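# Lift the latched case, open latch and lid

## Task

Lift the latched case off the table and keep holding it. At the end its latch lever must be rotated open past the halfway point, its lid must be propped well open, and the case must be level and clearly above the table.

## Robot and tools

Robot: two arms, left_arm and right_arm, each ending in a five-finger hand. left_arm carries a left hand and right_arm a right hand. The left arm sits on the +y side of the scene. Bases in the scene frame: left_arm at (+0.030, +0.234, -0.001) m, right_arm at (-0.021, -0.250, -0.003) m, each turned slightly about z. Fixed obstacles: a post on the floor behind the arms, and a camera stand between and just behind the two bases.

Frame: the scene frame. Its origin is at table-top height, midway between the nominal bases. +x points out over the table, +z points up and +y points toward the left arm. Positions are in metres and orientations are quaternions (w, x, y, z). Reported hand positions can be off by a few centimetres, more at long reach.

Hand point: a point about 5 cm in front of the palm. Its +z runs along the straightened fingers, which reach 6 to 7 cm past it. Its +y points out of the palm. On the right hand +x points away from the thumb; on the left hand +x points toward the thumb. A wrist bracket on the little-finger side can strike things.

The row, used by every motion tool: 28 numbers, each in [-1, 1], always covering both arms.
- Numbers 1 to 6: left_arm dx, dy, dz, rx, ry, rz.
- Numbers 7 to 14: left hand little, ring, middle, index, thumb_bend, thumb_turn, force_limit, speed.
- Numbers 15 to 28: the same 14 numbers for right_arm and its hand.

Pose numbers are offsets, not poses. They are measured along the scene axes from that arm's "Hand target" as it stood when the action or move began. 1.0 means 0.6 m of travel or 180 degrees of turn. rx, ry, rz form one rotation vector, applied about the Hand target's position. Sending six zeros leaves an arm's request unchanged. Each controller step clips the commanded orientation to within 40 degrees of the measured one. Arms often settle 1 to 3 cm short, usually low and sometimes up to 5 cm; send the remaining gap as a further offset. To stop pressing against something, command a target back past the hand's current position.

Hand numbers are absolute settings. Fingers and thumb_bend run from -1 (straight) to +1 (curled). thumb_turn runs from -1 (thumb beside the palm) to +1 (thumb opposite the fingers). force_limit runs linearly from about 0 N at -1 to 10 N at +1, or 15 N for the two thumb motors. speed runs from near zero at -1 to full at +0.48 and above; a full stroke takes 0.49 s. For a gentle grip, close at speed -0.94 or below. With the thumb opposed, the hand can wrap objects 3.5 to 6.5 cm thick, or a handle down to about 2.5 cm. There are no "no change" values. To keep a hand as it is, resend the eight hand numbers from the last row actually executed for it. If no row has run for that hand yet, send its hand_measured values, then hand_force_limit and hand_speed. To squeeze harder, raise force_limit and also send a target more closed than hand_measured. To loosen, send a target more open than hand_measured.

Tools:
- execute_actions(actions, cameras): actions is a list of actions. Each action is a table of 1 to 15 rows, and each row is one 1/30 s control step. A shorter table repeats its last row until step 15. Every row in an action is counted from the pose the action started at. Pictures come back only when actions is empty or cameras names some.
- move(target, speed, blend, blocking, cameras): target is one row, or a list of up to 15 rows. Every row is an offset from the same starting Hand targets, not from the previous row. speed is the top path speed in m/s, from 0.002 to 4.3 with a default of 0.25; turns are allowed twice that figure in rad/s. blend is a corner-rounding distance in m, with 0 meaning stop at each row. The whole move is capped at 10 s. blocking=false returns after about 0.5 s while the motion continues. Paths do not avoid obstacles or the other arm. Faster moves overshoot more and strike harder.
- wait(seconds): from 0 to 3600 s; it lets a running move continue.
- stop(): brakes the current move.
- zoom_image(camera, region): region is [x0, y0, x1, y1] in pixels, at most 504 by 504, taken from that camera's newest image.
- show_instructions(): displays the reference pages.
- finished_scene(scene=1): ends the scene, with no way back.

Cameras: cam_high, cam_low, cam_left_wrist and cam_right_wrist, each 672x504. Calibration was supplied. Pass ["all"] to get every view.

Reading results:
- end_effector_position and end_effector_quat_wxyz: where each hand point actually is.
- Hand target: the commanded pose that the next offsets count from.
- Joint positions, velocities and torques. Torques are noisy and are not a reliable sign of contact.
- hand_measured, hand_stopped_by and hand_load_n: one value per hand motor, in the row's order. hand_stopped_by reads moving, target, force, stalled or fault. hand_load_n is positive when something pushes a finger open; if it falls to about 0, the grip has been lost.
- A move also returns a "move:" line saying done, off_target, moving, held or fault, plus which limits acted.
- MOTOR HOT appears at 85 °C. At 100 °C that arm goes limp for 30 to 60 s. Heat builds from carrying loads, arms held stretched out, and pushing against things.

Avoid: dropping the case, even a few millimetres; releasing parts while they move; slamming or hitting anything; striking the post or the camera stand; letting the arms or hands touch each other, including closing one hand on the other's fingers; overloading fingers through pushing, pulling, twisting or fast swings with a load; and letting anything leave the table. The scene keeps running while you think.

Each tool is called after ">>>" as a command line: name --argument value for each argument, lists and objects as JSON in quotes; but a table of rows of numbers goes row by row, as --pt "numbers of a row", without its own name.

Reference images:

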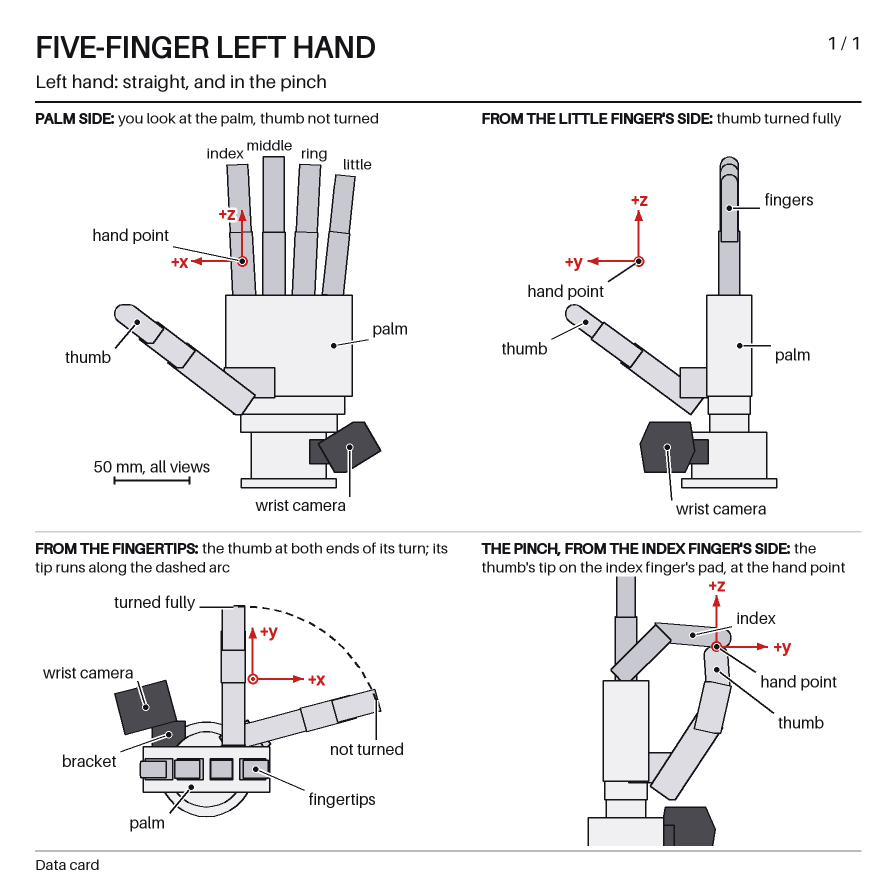

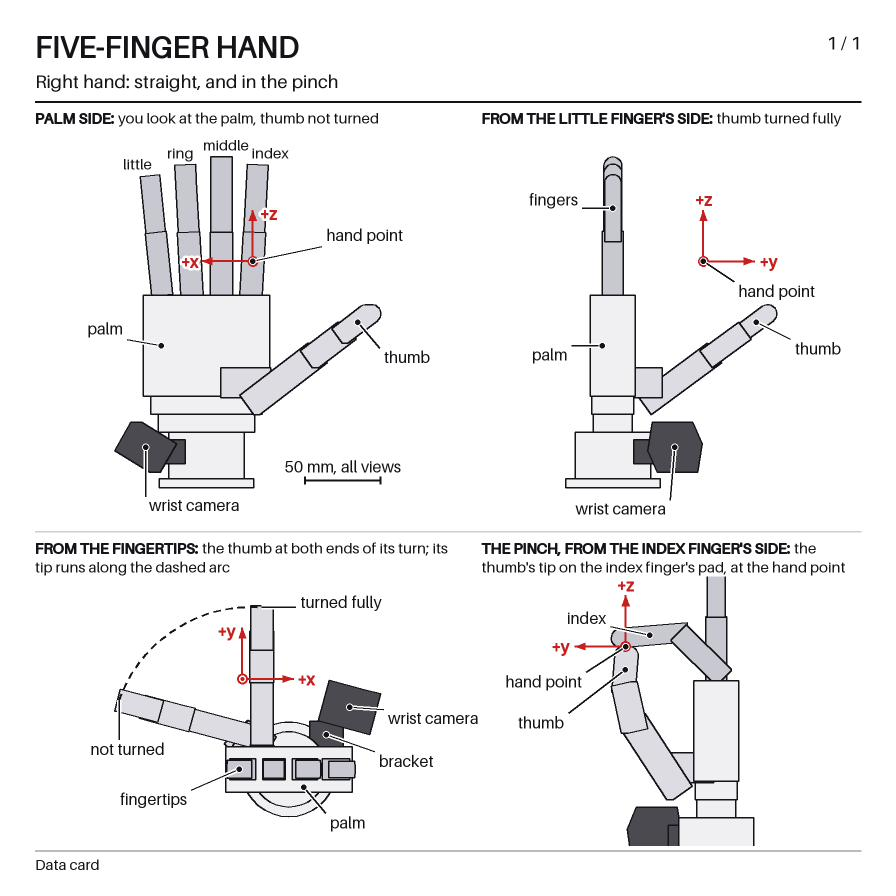

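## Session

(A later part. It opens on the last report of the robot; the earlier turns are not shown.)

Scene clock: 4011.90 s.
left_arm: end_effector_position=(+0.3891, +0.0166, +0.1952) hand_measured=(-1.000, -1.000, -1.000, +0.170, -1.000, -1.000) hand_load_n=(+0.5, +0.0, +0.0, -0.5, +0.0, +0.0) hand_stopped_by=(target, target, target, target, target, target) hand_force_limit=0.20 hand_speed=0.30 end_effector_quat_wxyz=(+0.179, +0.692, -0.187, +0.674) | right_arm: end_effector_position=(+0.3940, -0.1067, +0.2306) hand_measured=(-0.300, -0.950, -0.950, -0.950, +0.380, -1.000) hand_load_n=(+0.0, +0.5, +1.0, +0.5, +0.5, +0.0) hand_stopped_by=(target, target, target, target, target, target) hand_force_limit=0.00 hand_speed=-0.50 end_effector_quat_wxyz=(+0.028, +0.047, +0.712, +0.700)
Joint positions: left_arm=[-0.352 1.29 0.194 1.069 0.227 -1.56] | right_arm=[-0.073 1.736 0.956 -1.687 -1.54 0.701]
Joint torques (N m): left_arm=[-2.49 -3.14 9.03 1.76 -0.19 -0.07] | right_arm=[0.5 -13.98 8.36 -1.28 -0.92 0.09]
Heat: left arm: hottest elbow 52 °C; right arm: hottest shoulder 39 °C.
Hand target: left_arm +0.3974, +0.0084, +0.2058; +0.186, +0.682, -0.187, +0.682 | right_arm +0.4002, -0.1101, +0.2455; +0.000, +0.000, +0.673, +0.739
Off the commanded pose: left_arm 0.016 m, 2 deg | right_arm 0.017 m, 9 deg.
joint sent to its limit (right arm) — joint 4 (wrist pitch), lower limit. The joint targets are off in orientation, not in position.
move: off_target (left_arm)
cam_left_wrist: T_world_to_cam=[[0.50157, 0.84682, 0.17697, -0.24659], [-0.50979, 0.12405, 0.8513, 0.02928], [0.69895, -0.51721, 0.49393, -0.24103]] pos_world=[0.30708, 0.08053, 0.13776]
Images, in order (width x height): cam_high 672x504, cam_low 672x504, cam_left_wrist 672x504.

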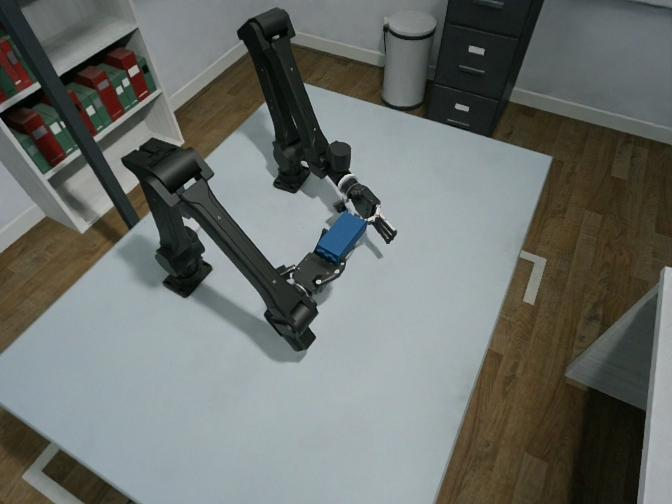

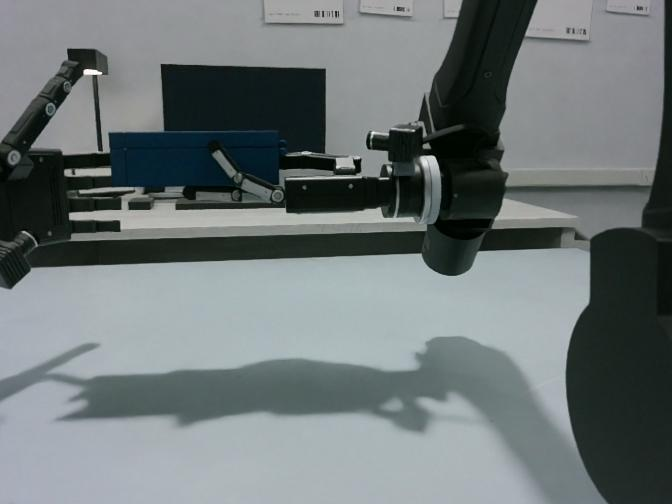

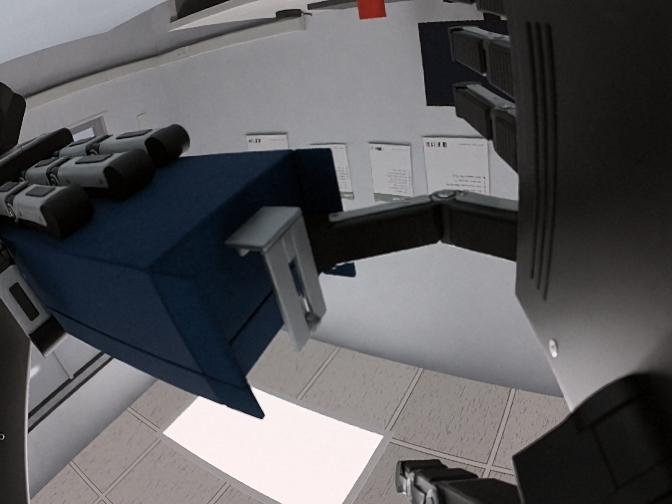

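>>> move --pt "0.0 0.006 -0.005 0 0 0 -1 -1 -1 0.17 -1 -1 0.2 0.3 0 0 0 0 0 0 -0.3 -0.95 -0.95 -0.95 0.57 -1 0.35 -0.85" --pt "-0.029 0.006 -0.014 0 0 0 -1 -1 -1 0.17 -1 -1 0.2 0.3 0 0 0 0 0 0 -0.3 -0.95 -0.95 -0.95 0.57 -1 0.35 -0.85" --speed 0.05 --cameras '["cam_high","cam_left_wrist"]'

>>> zoom_image --camera "cam_high" --region '[310, 190, 390, 270]'

>>> zoom_image --camera "cam_left_wrist" --region '[180, 160, 380, 380]'

Scene clock: 4024.23 s.
left_arm: end_effector_position=(+0.3850, +0.0153, +0.1974) hand_measured=(-1.000, -1.000, -1.000, +0.170, -1.000, -1.000) hand_load_n=(+0.0, +0.0, +0.0, +0.0, +0.0, +0.0) hand_stopped_by=(target, target, target, target, target, target) hand_force_limit=0.20 hand_speed=0.30 end_effector_quat_wxyz=(+0.180, +0.683, -0.187, +0.683) | right_arm: end_effector_position=(+0.3940, -0.1068, +0.2306) hand_measured=(-0.300, -0.950, -0.950, -0.950, +0.452, -1.000) hand_load_n=(+0.5, +0.5, +1.5, +0.5, +10.0, +0.0) hand_stopped_by=(target, target, target, target, force, target) hand_force_limit=0.35 hand_speed=-0.85 end_effector_quat_wxyz=(+0.028, +0.047, +0.712, +0.700)
Joint positions: left_arm=[-0.362 1.305 0.184 1.117 0.219 -1.56] | right_arm=[-0.073 1.736 0.956 -1.687 -1.54 0.701]
Joint torques (N m): left_arm=[-2.43 -3.9 5.57 1.76 -0.21 -0.06] | right_arm=[0.32 -14.51 8.4 -1.26 -0.89 0.09]
Heat: left arm: hottest elbow 51 °C; right arm: hottest shoulder 39 °C.
Hand target: left_arm +0.3800, +0.0121, +0.1973; +0.186, +0.682, -0.187, +0.682 | right_arm +0.4002, -0.1101, +0.2455; +0.000, +0.000, +0.673, +0.739
Off the commanded pose: left_arm 0.006 m, 1 deg | right_arm 0.016 m, 9 deg.
joint sent to its limit (right arm) — joint 4 (wrist pitch), lower limit. The joint targets are off in orientation, not in position.
move: done
cam_left_wrist: T_world_to_cam=[[0.49879, 0.84731, 0.18242, -0.24382], [-0.52869, 0.13066, 0.8387, 0.0351], [0.6868, -0.51478, 0.51313, -0.23908]] pos_world=[0.30438, 0.07893, 0.13772]

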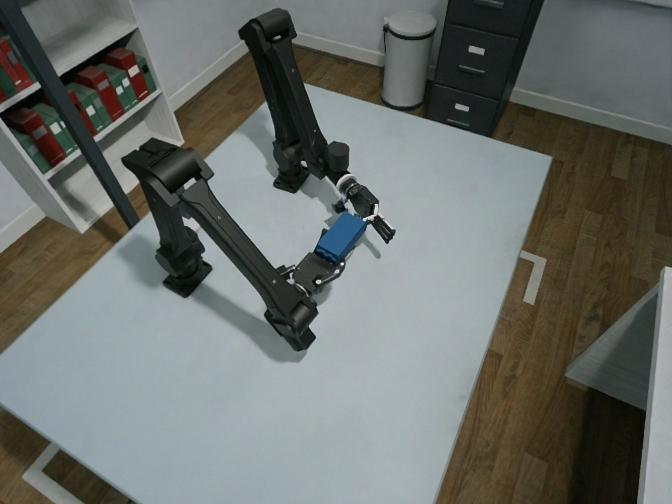

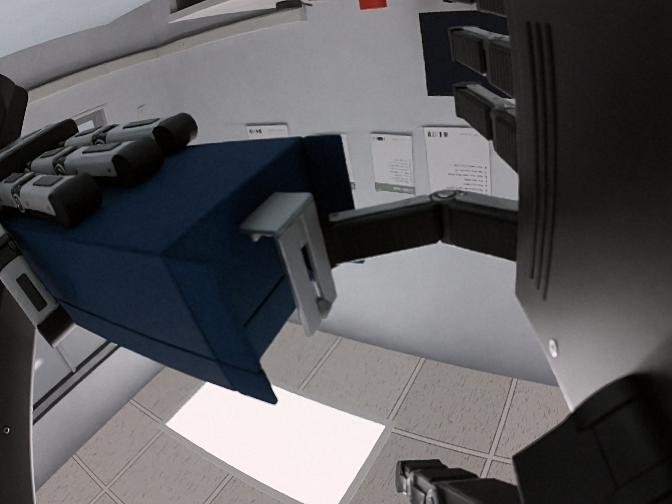

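Scaled by 6.300 from the camera's image (finer frame: 960x720).

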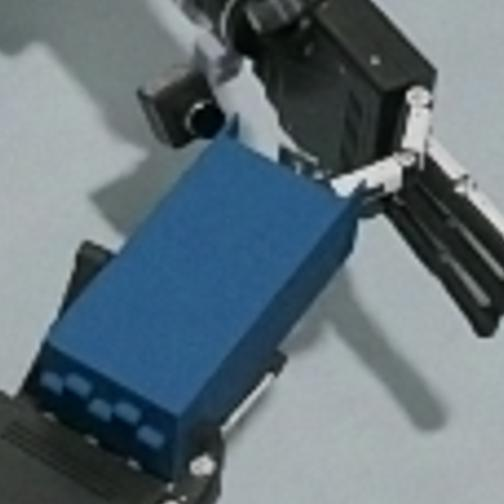

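Scaled by 2.291 from the camera's image (finer frame: 960x720).

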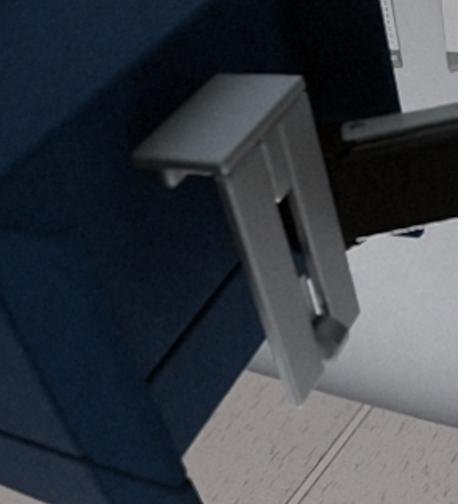

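>>> move --pt "-0.008 0.012 0.0 0 0 0 -1 -1 -1 0.17 -1 -1 0.2 0.3 0 0 0 0 0 0 -0.3 -0.95 -0.95 -0.95 0.57 -1 0.35 -0.85" --pt "-0.008 0.024 0.0 0 0 0 -1 -1 -1 0.17 -1 -1 0.2 0.3 0 0 0 0 0 0 -0.3 -0.95 -0.95 -0.95 0.57 -1 0.35 -0.85" --speed 0.03 --cameras '["cam_high","cam_left_wrist"]'

>>> zoom_image --camera "cam_high" --region '[310, 190, 390, 270]'

>>> zoom_image --camera "cam_left_wrist" --region '[180, 160, 380, 380]'

Scene clock: 4028.93 s.
left_arm: end_effector_position=(+0.3771, +0.0203, +0.1943) hand_measured=(-1.000, -1.000, -1.000, +0.170, -1.000, -1.000) hand_load_n=(+0.0, +0.0, +0.0, +1.5, +0.0, +0.0) hand_stopped_by=(target, target, target, target, target, target) hand_force_limit=0.20 hand_speed=0.30 end_effector_quat_wxyz=(+0.186, +0.684, -0.194, +0.678) | right_arm: end_effector_position=(+0.3939, -0.1067, +0.2305) hand_measured=(-0.300, -0.950, -0.950, -0.950, +0.452, -1.000) hand_load_n=(+0.0, +0.0, +0.0, +0.0, +9.5, +0.0) hand_stopped_by=(target, target, target, target, force, target) hand_force_limit=0.35 hand_speed=-0.85 end_effector_quat_wxyz=(+0.028, +0.047, +0.713, +0.700)
Joint positions: left_arm=[-0.336 1.293 0.165 1.118 0.265 -1.56] | right_arm=[-0.073 1.736 0.956 -1.687 -1.539 0.701]
Joint torques (N m): left_arm=[-0.21 -4.84 5.22 1.72 0.16 -0.07] | right_arm=[0.44 -14.51 8.4 -1.36 -0.95 0.09]
Heat: left arm: hottest elbow 51 °C; right arm: hottest shoulder 39 °C.
Hand target: left_arm +0.3753, +0.0265, +0.1973; +0.186, +0.682, -0.187, +0.682 | right_arm +0.4002, -0.1101, +0.2455; +0.000, +0.000, +0.673, +0.739
Off the commanded pose: left_arm 0.007 m, 1 deg | right_arm 0.017 m, 9 deg.
joint sent to its limit (right arm) — joint 4 (wrist pitch), lower limit. The joint targets are off in orientation, not in position.
move: done
cam_left_wrist: T_world_to_cam=[[0.51668, 0.83693, 0.18053, -0.24966], [-0.52072, 0.1398, 0.8422, 0.0291], [0.67963, -0.52916, 0.50804, -0.2255]] pos_world=[0.29741, 0.08556, 0.13513]

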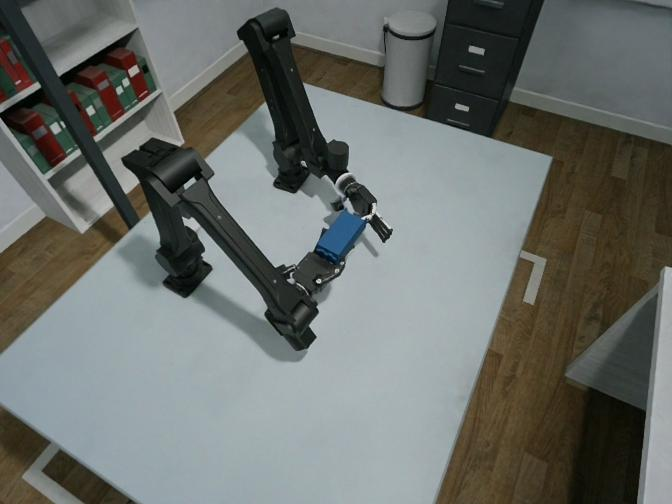

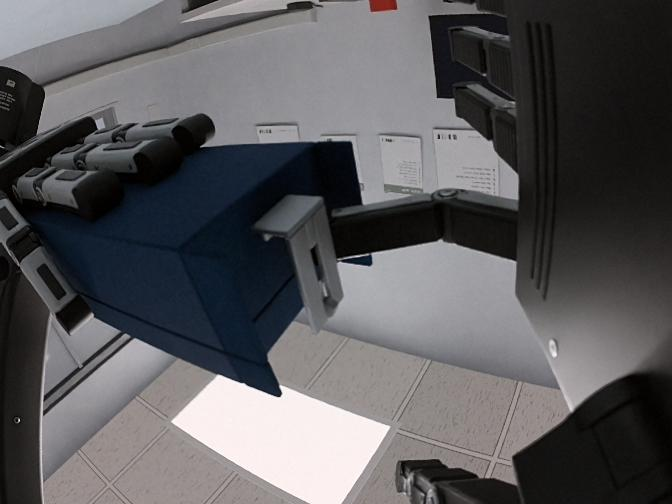

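Scaled by 6.300 from the camera's image (finer frame: 960x720).

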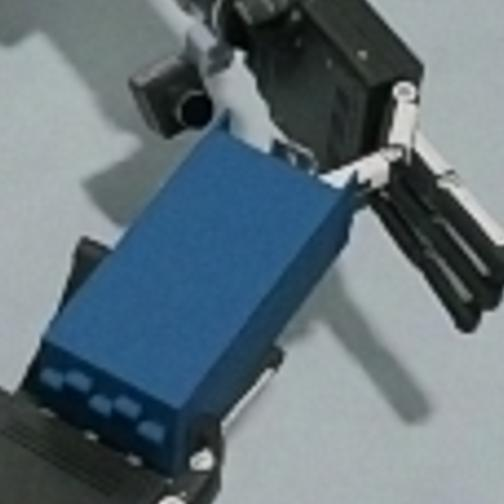

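Scaled by 2.291 from the camera's image (finer frame: 960x720).

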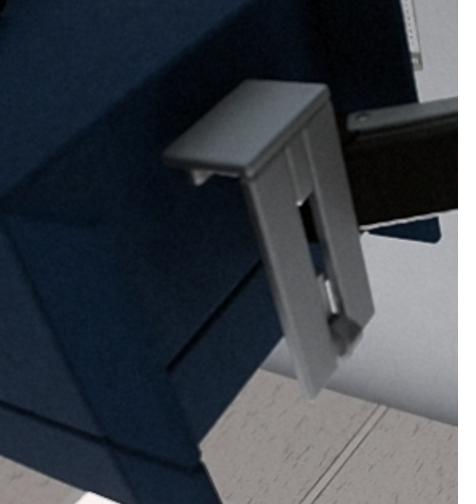

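>>> move --pt "0.0 0.015 0.0 0 0 0 -1 -1 -1 0.17 -1 -1 0.2 0.3 0 0 0 0 0 0 -0.3 -0.95 -0.95 -0.95 0.57 -1 0.35 -0.85" --speed 0.03 --cameras '["cam_high","cam_left_wrist","cam_low"]'

>>> zoom_image --camera "cam_high" --region '[310, 190, 390, 270]'

>>> zoom_image --camera "cam_left_wrist" --region '[180, 160, 380, 380]'

>>> zoom_image --camera "cam_low" --region '[80, 90, 300, 230]'

Scene clock: 4034.90 s.
left_arm: end_effector_position=(+0.3769, +0.0308, +0.1948) hand_measured=(-1.000, -1.000, -1.000, +0.170, -1.000, -1.000) hand_load_n=(+0.0, +0.0, +0.0, +0.0, +0.0, +0.0) hand_stopped_by=(target, target, target, target, target, target) hand_force_limit=0.20 hand_speed=0.30 end_effector_quat_wxyz=(+0.185, +0.683, -0.192, +0.680) | right_arm: end_effector_position=(+0.3937, -0.1066, +0.2304) hand_measured=(-0.300, -0.950, -0.950, -0.950, +0.452, -1.000) hand_load_n=(+0.0, +1.0, +0.5, +0.0, +8.5, +0.0) hand_stopped_by=(target, target, target, target, force, target) hand_force_limit=0.35 hand_speed=-0.85 end_effector_quat_wxyz=(+0.027, +0.046, +0.713, +0.699)
Joint positions: left_arm=[-0.292 1.282 0.156 1.118 0.305 -1.56] | right_arm=[-0.073 1.736 0.956 -1.687 -1.538 0.701]
Joint torques (N m): left_arm=[-0.26 -4.37 5.46 1.58 0.16 -0.06] | right_arm=[0.32 -14.51 8.4 -1.29 -0.97 0.08]
Heat: left arm: hottest elbow 51 °C; right arm: hottest shoulder 39 °C.
Hand target: left_arm +0.3752, +0.0354, +0.1973; +0.186, +0.682, -0.187, +0.682 | right_arm +0.4002, -0.1101, +0.2455; +0.000, +0.000, +0.673, +0.739
Off the commanded pose: left_arm 0.006 m, 1 deg | right_arm 0.017 m, 9 deg.
joint sent to its limit (right arm) — joint 4 (wrist pitch), lower limit. The joint targets are off in orientation, not in position.
move: done
cam_left_wrist: T_world_to_cam=[[0.51338, 0.83889, 0.18085, -0.25744], [-0.52302, 0.13878, 0.84094, 0.02812], [0.68036, -0.52631, 0.51001, -0.22081]] pos_world=[0.2971, 0.09585, 0.13553]
Images, in order (width x height): cam_high 672x504, cam_low 672x504, cam_left_wrist 672x504.

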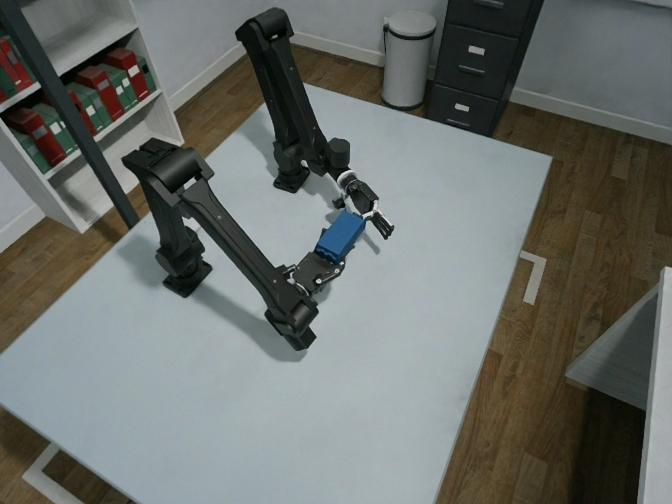

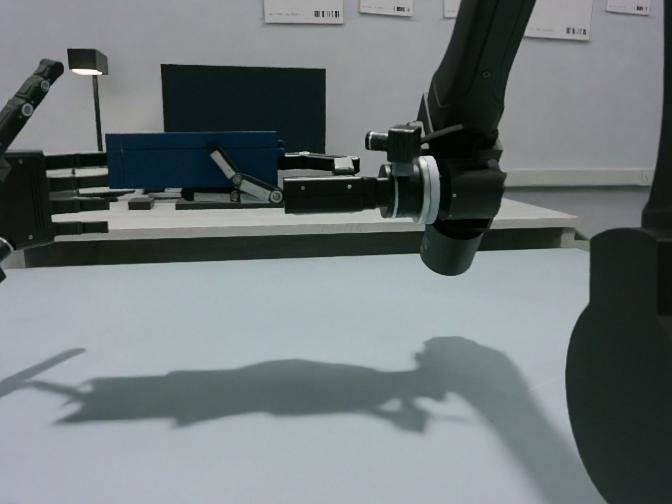

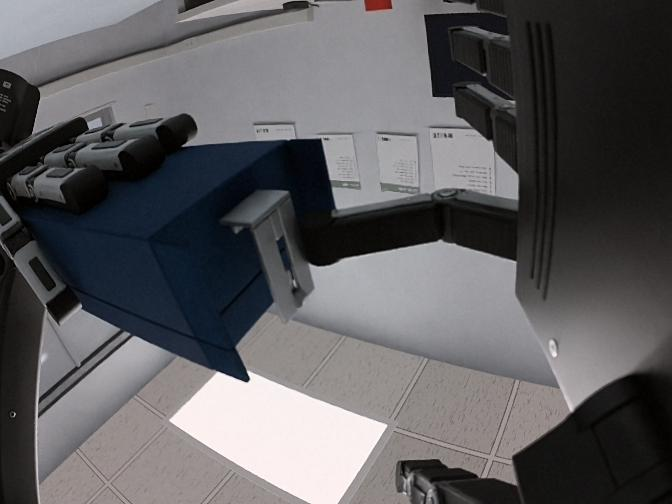

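Scaled by 6.300 from the camera's image (finer frame: 960x720).

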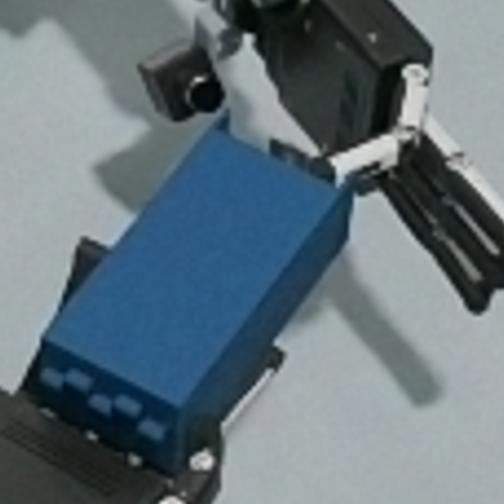

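Scaled by 2.291 from the camera's image (finer frame: 960x720).

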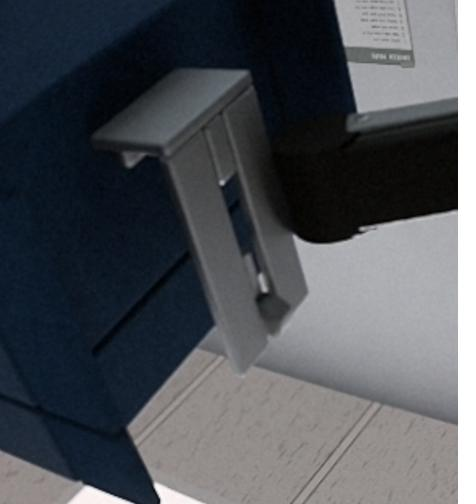

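Scaled by 2.291 from the camera's image (finer frame: 960x720).

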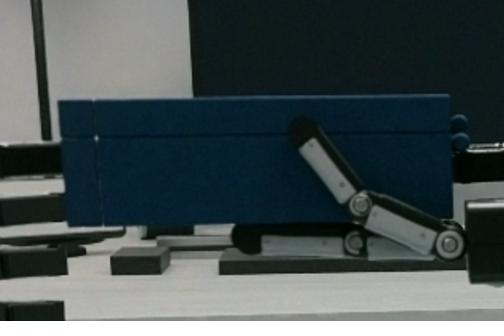

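>>> move --pt "0.023 0.002 0.004 0 0 0 -1 -1 -1 0.17 -1 -1 0.2 0.3 0 0 0 0 0 0 -0.3 -0.95 -0.95 -0.95 0.45 -1 0.0 -0.5" --speed 0.05 --cameras '["cam_high"]'

>>> zoom_image --camera "cam_high" --region '[330, 190, 380, 240]'

Scene clock: 4062.10 s.
left_arm: end_effector_position=(+0.3775, +0.0345, +0.1947) hand_measured=(-1.000, -1.000, -1.000, +0.170, -1.000, -1.000) hand_load_n=(+0.0, +0.0, +0.0, +0.0, +0.0, +0.0) hand_stopped_by=(target, target, target, target, target, target) hand_force_limit=0.20 hand_speed=0.30 end_effector_quat_wxyz=(+0.186, +0.683, -0.193, +0.679) | right_arm: end_effector_position=(+0.3937, -0.1066, +0.2304) hand_measured=(-0.300, -0.950, -0.950, -0.950, +0.448, -1.000) hand_load_n=(+0.0, +1.0, +0.5, +0.0, +8.0, +0.0) hand_stopped_by=(target, target, target, target, force, target) hand_force_limit=0.00 hand_speed=-0.50 end_effector_quat_wxyz=(+0.027, +0.046, +0.713, +0.699)
Joint positions: left_arm=[-0.273 1.283 0.156 1.118 0.326 -1.56] | right_arm=[-0.073 1.736 0.956 -1.687 -1.538 0.701]
Joint torques (N m): left_arm=[-0.15 -2.61 8.25 1.26 0.1 -0.06] | right_arm=[0.56 -14.15 8.4 -1.33 -0.98 0.09]
Heat: left arm: hottest elbow 51 °C; right arm: hottest shoulder 39 °C.
Hand target: left_arm +0.3890, +0.0367, +0.1997; +0.186, +0.682, -0.187, +0.682 | right_arm +0.4002, -0.1101, +0.2455; +0.000, +0.000, +0.673, +0.739
Off the commanded pose: left_arm 0.013 m, 1 deg | right_arm 0.017 m, 9 deg.
joint sent to its limit (right arm) — joint 4 (wrist pitch), lower limit. The joint targets are off in orientation, not in position.
move: off_target (left_arm)

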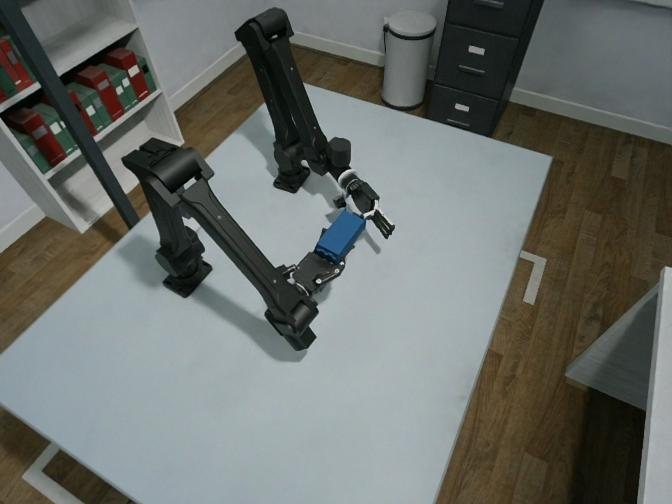

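Scaled by 10.080 from the camera's image (finer frame: 960x720).

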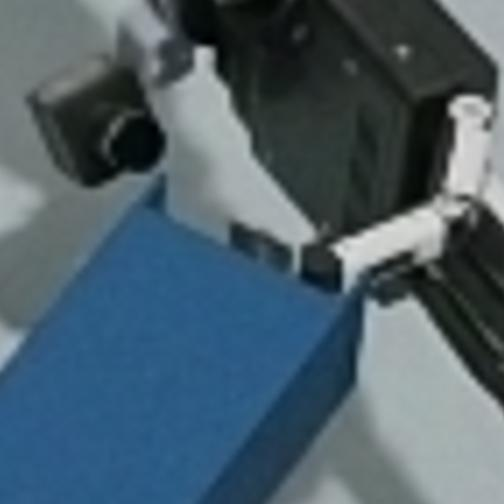

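>>> move --pt "0.012 0.0 0.0 0 0 0 -1 -1 -1 0.17 -1 -1 0.2 0.3 0 0 0 0 0 0 -0.3 -0.95 -0.95 -0.95 0.45 -1 0.0 -0.5" --speed 0.05

Scene clock: 4068.00 s.
left_arm: end_effector_position=(+0.3841, +0.0347, +0.1938) hand_measured=(-1.000, -1.000, -1.000, +0.170, -1.000, -1.000) hand_load_n=(+0.0, +0.0, +0.0, +0.0, +0.0, +0.0) hand_stopped_by=(target, target, target, target, target, target) hand_force_limit=0.20 hand_speed=0.30 end_effector_quat_wxyz=(+0.186, +0.685, -0.193, +0.678) | right_arm: end_effector_position=(+0.3937, -0.1066, +0.2304) hand_measured=(-0.300, -0.950, -0.950, -0.950, +0.448, -1.000) hand_load_n=(+0.0, +1.0, +0.5, +0.0, +8.0, +0.0) hand_stopped_by=(target, target, target, target, force, target) hand_force_limit=0.00 hand_speed=-0.50 end_effector_quat_wxyz=(+0.027, +0.046, +0.713, +0.699)
Joint positions: left_arm=[-0.267 1.303 0.172 1.118 0.333 -1.56] | right_arm=[-0.073 1.736 0.956 -1.687 -1.538 0.701]
Joint torques (N m): left_arm=[-0.15 -2.78 8.29 1.43 0.12 -0.06] | right_arm=[0.44 -14.51 8.36 -1.36 -0.99 0.09]
Heat: left arm: hottest elbow 51 °C; right arm: hottest shoulder 40 °C.
Hand target: left_arm +0.3962, +0.0367, +0.1997; +0.186, +0.682, -0.187, +0.682 | right_arm +0.4002, -0.1101, +0.2455; +0.000, +0.000, +0.673, +0.739
Off the commanded pose: left_arm 0.014 m, 1 deg | right_arm 0.017 m, 9 deg.
joint sent to its limit (right arm) — joint 4 (wrist pitch), lower limit. The joint targets are off in orientation, not in position.
move: off_target (left_arm)

>>> move --pt "-0.01 -0.045 0.0 0 0 0 -1 -1 -1 0.17 -1 -1 0.2 0.3 0 0 0 0 0 0 -0.3 -0.95 -0.95 -0.95 0.44 -1 0.0 -0.5" --speed 0.05 --cameras '["cam_high","cam_left_wrist"]'

>>> zoom_image --camera "cam_high" --region '[330, 190, 380, 240]'

>>> zoom_image --camera "cam_left_wrist" --region '[180, 160, 380, 380]'

Scene clock: 4074.23 s.
left_arm: end_effector_position=(+0.3819, +0.0173, +0.1925) hand_measured=(-1.000, -1.000, -1.000, +0.170, -1.000, -1.000) hand_load_n=(+0.0, +0.0, +0.0, +0.0, +0.0, +0.0) hand_stopped_by=(target, target, target, target, target, target) hand_force_limit=0.20 hand_speed=0.30 end_effector_quat_wxyz=(+0.179, +0.688, -0.187, +0.678) | right_arm: end_effector_position=(+0.3937, -0.1066, +0.2304) hand_measured=(-0.300, -0.950, -0.950, -0.950, +0.438, -1.000) hand_load_n=(+0.0, +1.0, +0.5, +0.0, +6.5, +0.0) hand_stopped_by=(target, target, target, target, target, target) hand_force_limit=0.00 hand_speed=-0.50 end_effector_quat_wxyz=(+0.027, +0.046, +0.713, +0.699)
Joint positions: left_arm=[-0.358 1.306 0.172 1.118 0.223 -1.56] | right_arm=[-0.073 1.736 0.956 -1.687 -1.538 0.701]
Joint torques (N m): left_arm=[-2.78 -2.78 8.62 1.44 -0.16 -0.07] | right_arm=[0.03 -14.27 8.43 -1.22 -0.98 0.07]
Heat: left arm: hottest elbow 51 °C; right arm: hottest shoulder 40 °C.
Hand target: left_arm +0.3903, +0.0097, +0.1997; +0.186, +0.682, -0.187, +0.682 | right_arm +0.4002, -0.1101, +0.2455; +0.000, +0.000, +0.673, +0.739
Off the commanded pose: left_arm 0.013 m, 1 deg | right_arm 0.017 m, 9 deg.
joint sent to its limit (right arm) — joint 4 (wrist pitch), lower limit. The joint targets are off in orientation, not in position.
move: off_target (left_arm)
cam_left_wrist: T_world_to_cam=[[0.50054, 0.84686, 0.17972, -0.24323], [-0.51921, 0.12754, 0.84508, 0.03253], [0.69274, -0.5163, 0.50354, -0.23378]] pos_world=[0.30058, 0.08113, 0.13394]

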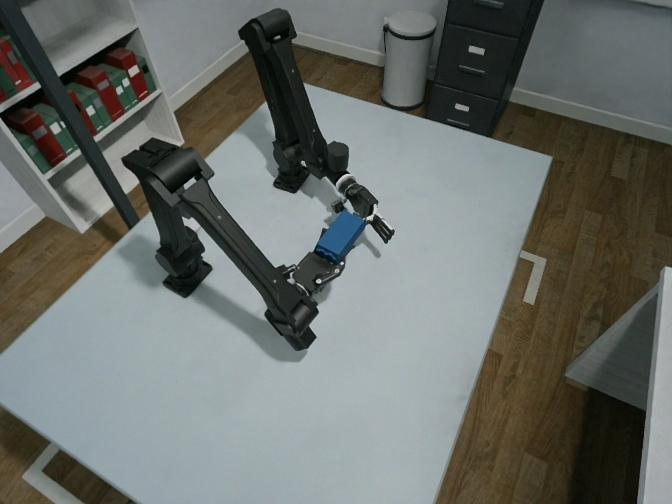

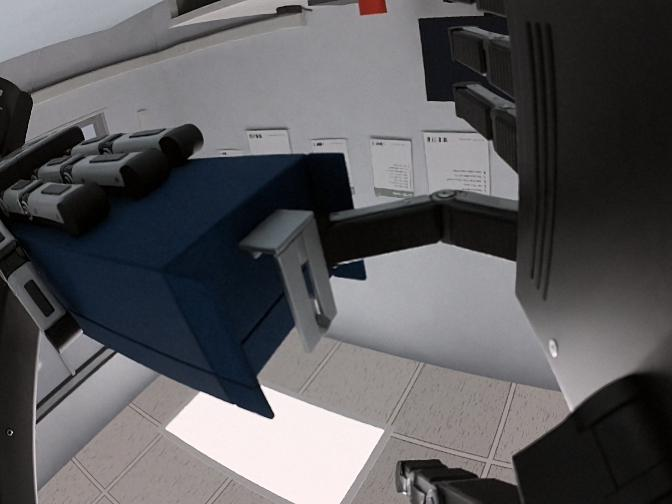

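Scaled by 10.080 from the camera's image (finer frame: 960x720).

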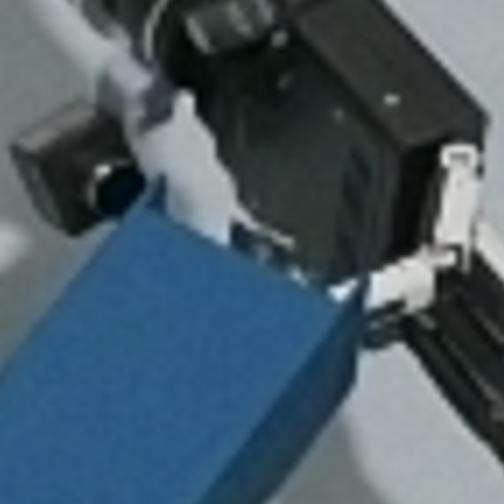

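Scaled by 2.291 from the camera's image (finer frame: 960x720).

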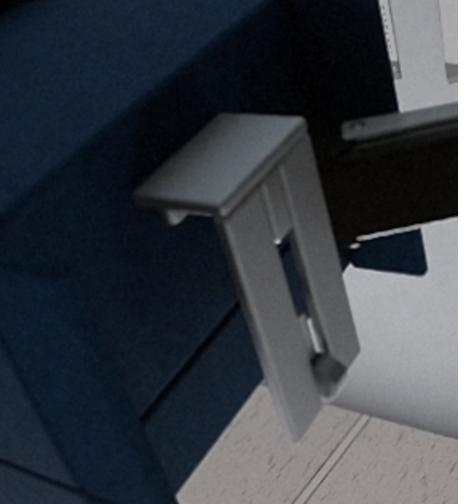

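>>> move --pt "-0.004 0.0 0.014 0 0 0 -1 -1 -1 0.17 -1 -1 0.2 0.3 0 0 0 0 0 0 -0.3 -0.95 -0.95 -0.95 0.40 -1 0.0 -0.5" --pt "-0.004 -0.024 0.014 0 0 0 -1 -1 -1 0.17 -1 -1 0.2 0.3 0 0 0 0 0 0 -0.3 -0.95 -0.95 -0.95 0.40 -1 0.0 -0.5" --speed 0.05 --cameras '["cam_high","cam_left_wrist","cam_low"]'

>>> zoom_image --camera "cam_high" --region '[310, 190, 390, 270]'

>>> zoom_image --camera "cam_left_wrist" --region '[180, 160, 380, 380]'

>>> zoom_image --camera "cam_low" --region '[80, 90, 300, 230]'

Scene clock: 4082.73 s.
left_arm: end_effector_position=(+0.3831, +0.0084, +0.1973) hand_measured=(-1.000, -1.000, -1.000, +0.170, -1.000, -1.000) hand_load_n=(+0.0, +0.0, +0.0, +0.0, +0.0, +0.0) hand_stopped_by=(target, target, target, target, target, target) hand_force_limit=0.20 hand_speed=0.30 end_effector_quat_wxyz=(+0.173, +0.691, -0.181, +0.678) | right_arm: end_effector_position=(+0.3940, -0.1073, +0.2306) hand_measured=(-0.300, -0.950, -0.950, -0.950, +0.400, -1.000) hand_load_n=(+0.0, +0.5, +0.0, +0.0, +1.0, +0.0) hand_stopped_by=(target, target, target, target, target, target) hand_force_limit=0.00 hand_speed=-0.50 end_effector_quat_wxyz=(+0.028, +0.047, +0.712, +0.700)
Joint positions: left_arm=[-0.408 1.272 0.183 1.069 0.154 -1.561] | right_arm=[-0.075 1.735 0.956 -1.687 -1.539 0.701]
Joint torques (N m): left_arm=[-3.25 -3.43 9.17 1.18 0.1 -0.06] | right_arm=[0.38 -14.33 8.35 -1.31 -0.95 0.09]
Heat: left arm: hottest elbow 52 °C; right arm: hottest shoulder 40 °C.
Hand target: left_arm +0.3878, -0.0048, +0.2082; +0.186, +0.682, -0.187, +0.682 | right_arm +0.4002, -0.1101, +0.2457; +0.000, +0.000, +0.673, +0.739
Off the commanded pose: left_arm 0.018 m, 2 deg | right_arm 0.016 m, 9 deg.
joint sent to its limit (right arm) — joint 4 (wrist pitch), lower limit. The joint targets are off in orientation, not in position.
move: off_target (left_arm)
cam_left_wrist: T_world_to_cam=[[0.48567, 0.85548, 0.17964, -0.23151], [-0.51799, 0.11611, 0.84747, 0.0294], [0.70414, -0.50464, 0.49952, -0.24539]] pos_world=[0.30046, 0.0708, 0.13925]
Images, in order (width x height): cam_high 672x504, cam_low 672x504, cam_left_wrist 672x504.

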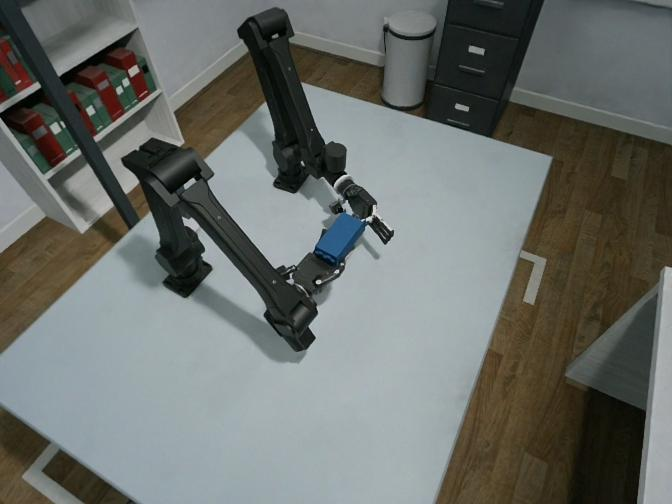

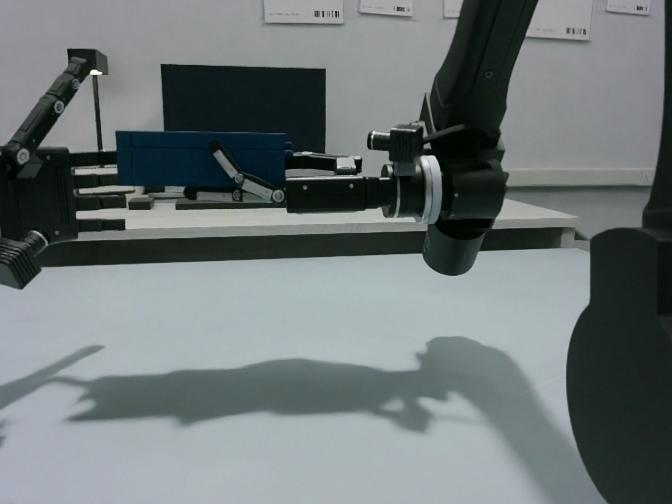

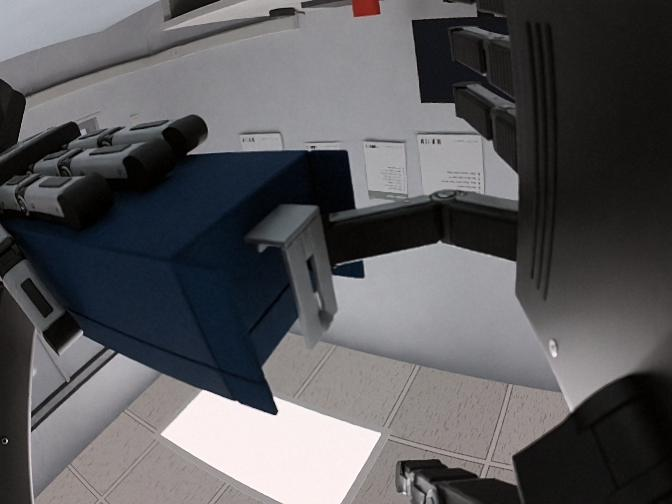

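Scaled by 6.300 from the camera's image (finer frame: 960x720).

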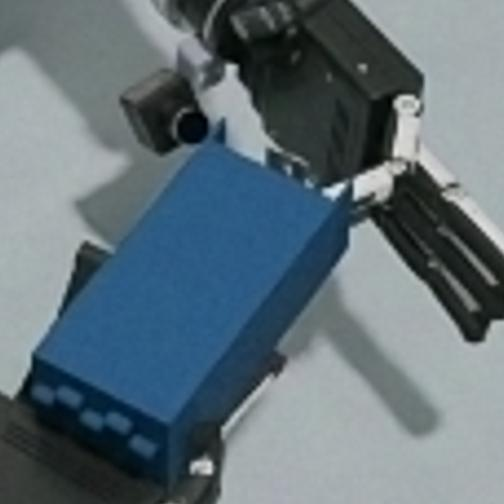

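Scaled by 2.291 from the camera's image (finer frame: 960x720).

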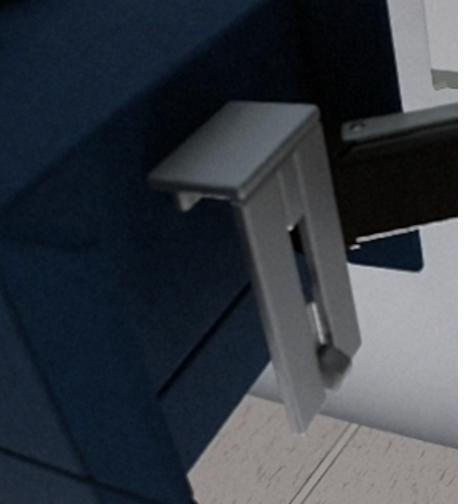

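Scaled by 2.291 from the camera's image (finer frame: 960x720).

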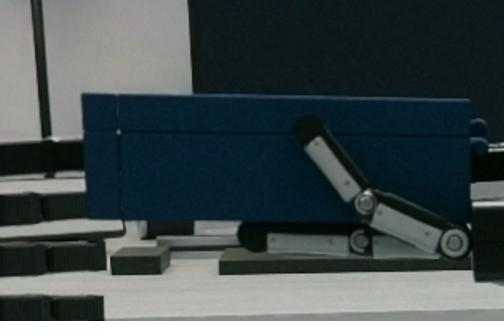

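>>> move --pt "0.0 0.01 0.0 0 0 0 -1 -1 -1 0.17 -1 -1 0.2 0.3 0 0 0 0 0 0 -0.3 -0.95 -0.95 -0.95 0.6 -1 0.4 -0.85" --pt "-0.045 0.016 -0.01 0 0 0 -1 -1 -1 0.17 -1 -1 0.2 0.3 0 0 0 0 0 0 -0.3 -0.95 -0.95 -0.95 0.6 -1 0.4 -0.85" --speed 0.05 --cameras '["cam_high","cam_left_wrist","cam_low"]'

>>> zoom_image --camera "cam_high" --region '[310, 190, 390, 270]'

>>> zoom_image --camera "cam_left_wrist" --region '[180, 160, 380, 380]'

Scene clock: 4089.20 s.
left_arm: end_effector_position=(+0.3713, +0.0112, +0.1992) hand_measured=(-1.000, -1.000, -1.000, +0.170, -1.000, -1.000) hand_load_n=(+0.0, +0.0, +0.0, +2.0, +0.0, +0.0) hand_stopped_by=(target, target, target, target, target, target) hand_force_limit=0.20 hand_speed=0.30 end_effector_quat_wxyz=(+0.173, +0.688, -0.181, +0.681) | right_arm: end_effector_position=(+0.3941, -0.1085, +0.2305) hand_measured=(-0.300, -0.950, -0.950, -0.950, +0.472, -1.000) hand_load_n=(+0.0, +0.5, +0.0, +0.5, +9.0, +0.0) hand_stopped_by=(target, target, target, target, force, target) hand_force_limit=0.40 hand_speed=-0.85 end_effector_quat_wxyz=(+0.029, +0.048, +0.713, +0.699)
Joint positions: left_arm=[-0.414 1.233 0.153 1.069 0.149 -1.561] | right_arm=[-0.078 1.735 0.956 -1.687 -1.537 0.701]
Joint torques (N m): left_arm=[-3.19 -4.31 5.56 1.78 0.19 -0.06] | right_arm=[0.67 -14.39 8.38 -1.25 -1.03 0.09]
Heat: left arm: hottest elbow 52 °C; right arm: hottest shoulder 40 °C.
Hand target: left_arm +0.3608, +0.0049, +0.2021; +0.186, +0.682, -0.187, +0.682 | right_arm +0.4002, -0.1100, +0.2455; +0.000, +0.000, +0.673, +0.739
Off the commanded pose: left_arm 0.013 m, 2 deg | right_arm 0.016 m, 9 deg.
joint sent to its limit (right arm) — joint 4 (wrist pitch), lower limit. The joint targets are off in orientation, not in position.
move: off_target (left_arm)
cam_left_wrist: T_world_to_cam=[[0.4851, 0.85547, 0.18123, -0.22857], [-0.52515, 0.11929, 0.84261, 0.02492], [0.69921, -0.50393, 0.50711, -0.23625]] pos_world=[0.28916, 0.07351, 0.14023]
Images, in order (width x height): cam_high 672x504, cam_low 672x504, cam_left_wrist 672x504.

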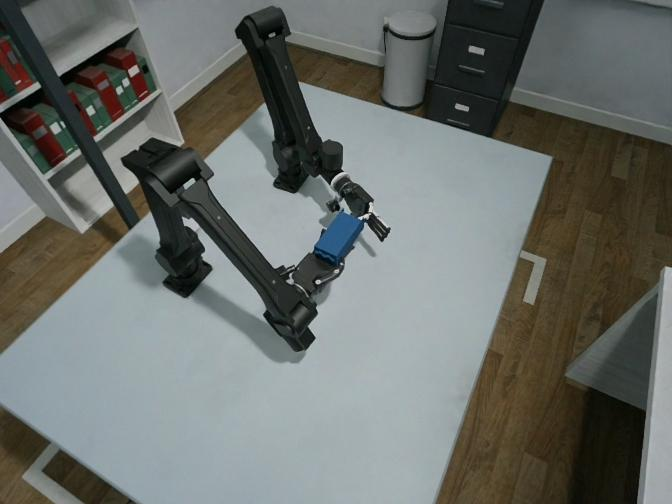

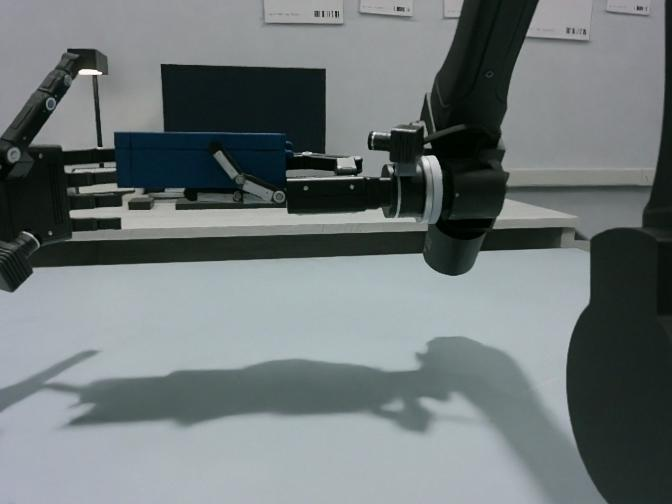

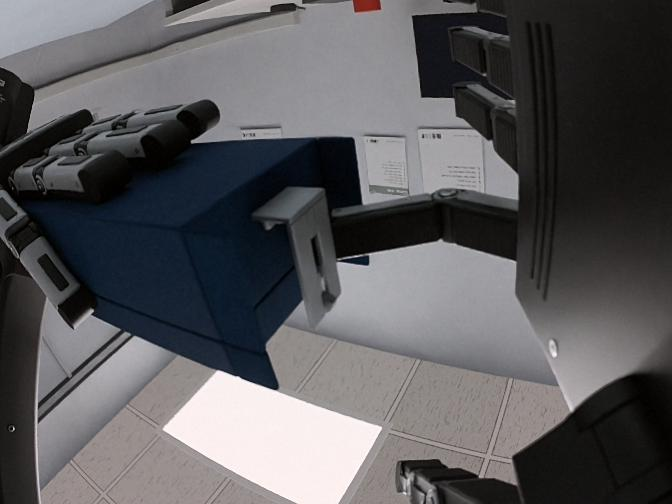

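Scaled by 6.300 from the camera's image (finer frame: 960x720).

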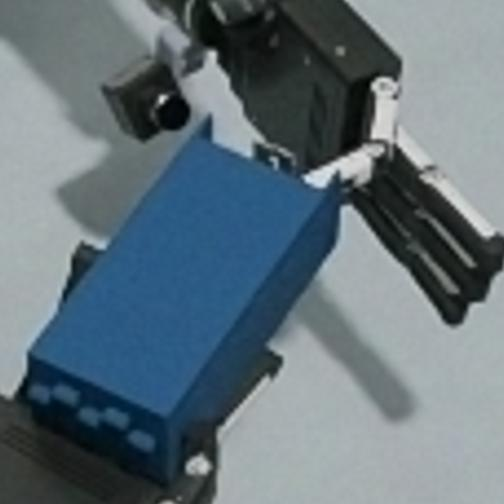

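Scaled by 2.291 from the camera's image (finer frame: 960x720).

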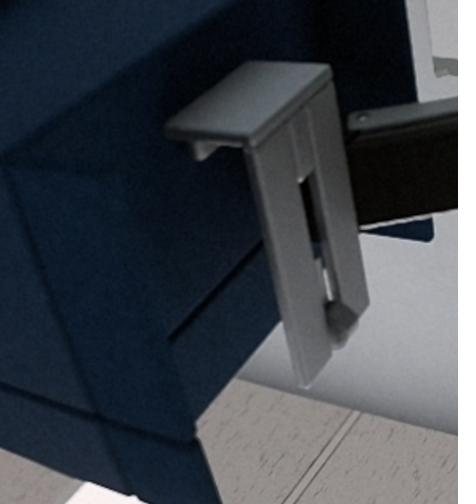

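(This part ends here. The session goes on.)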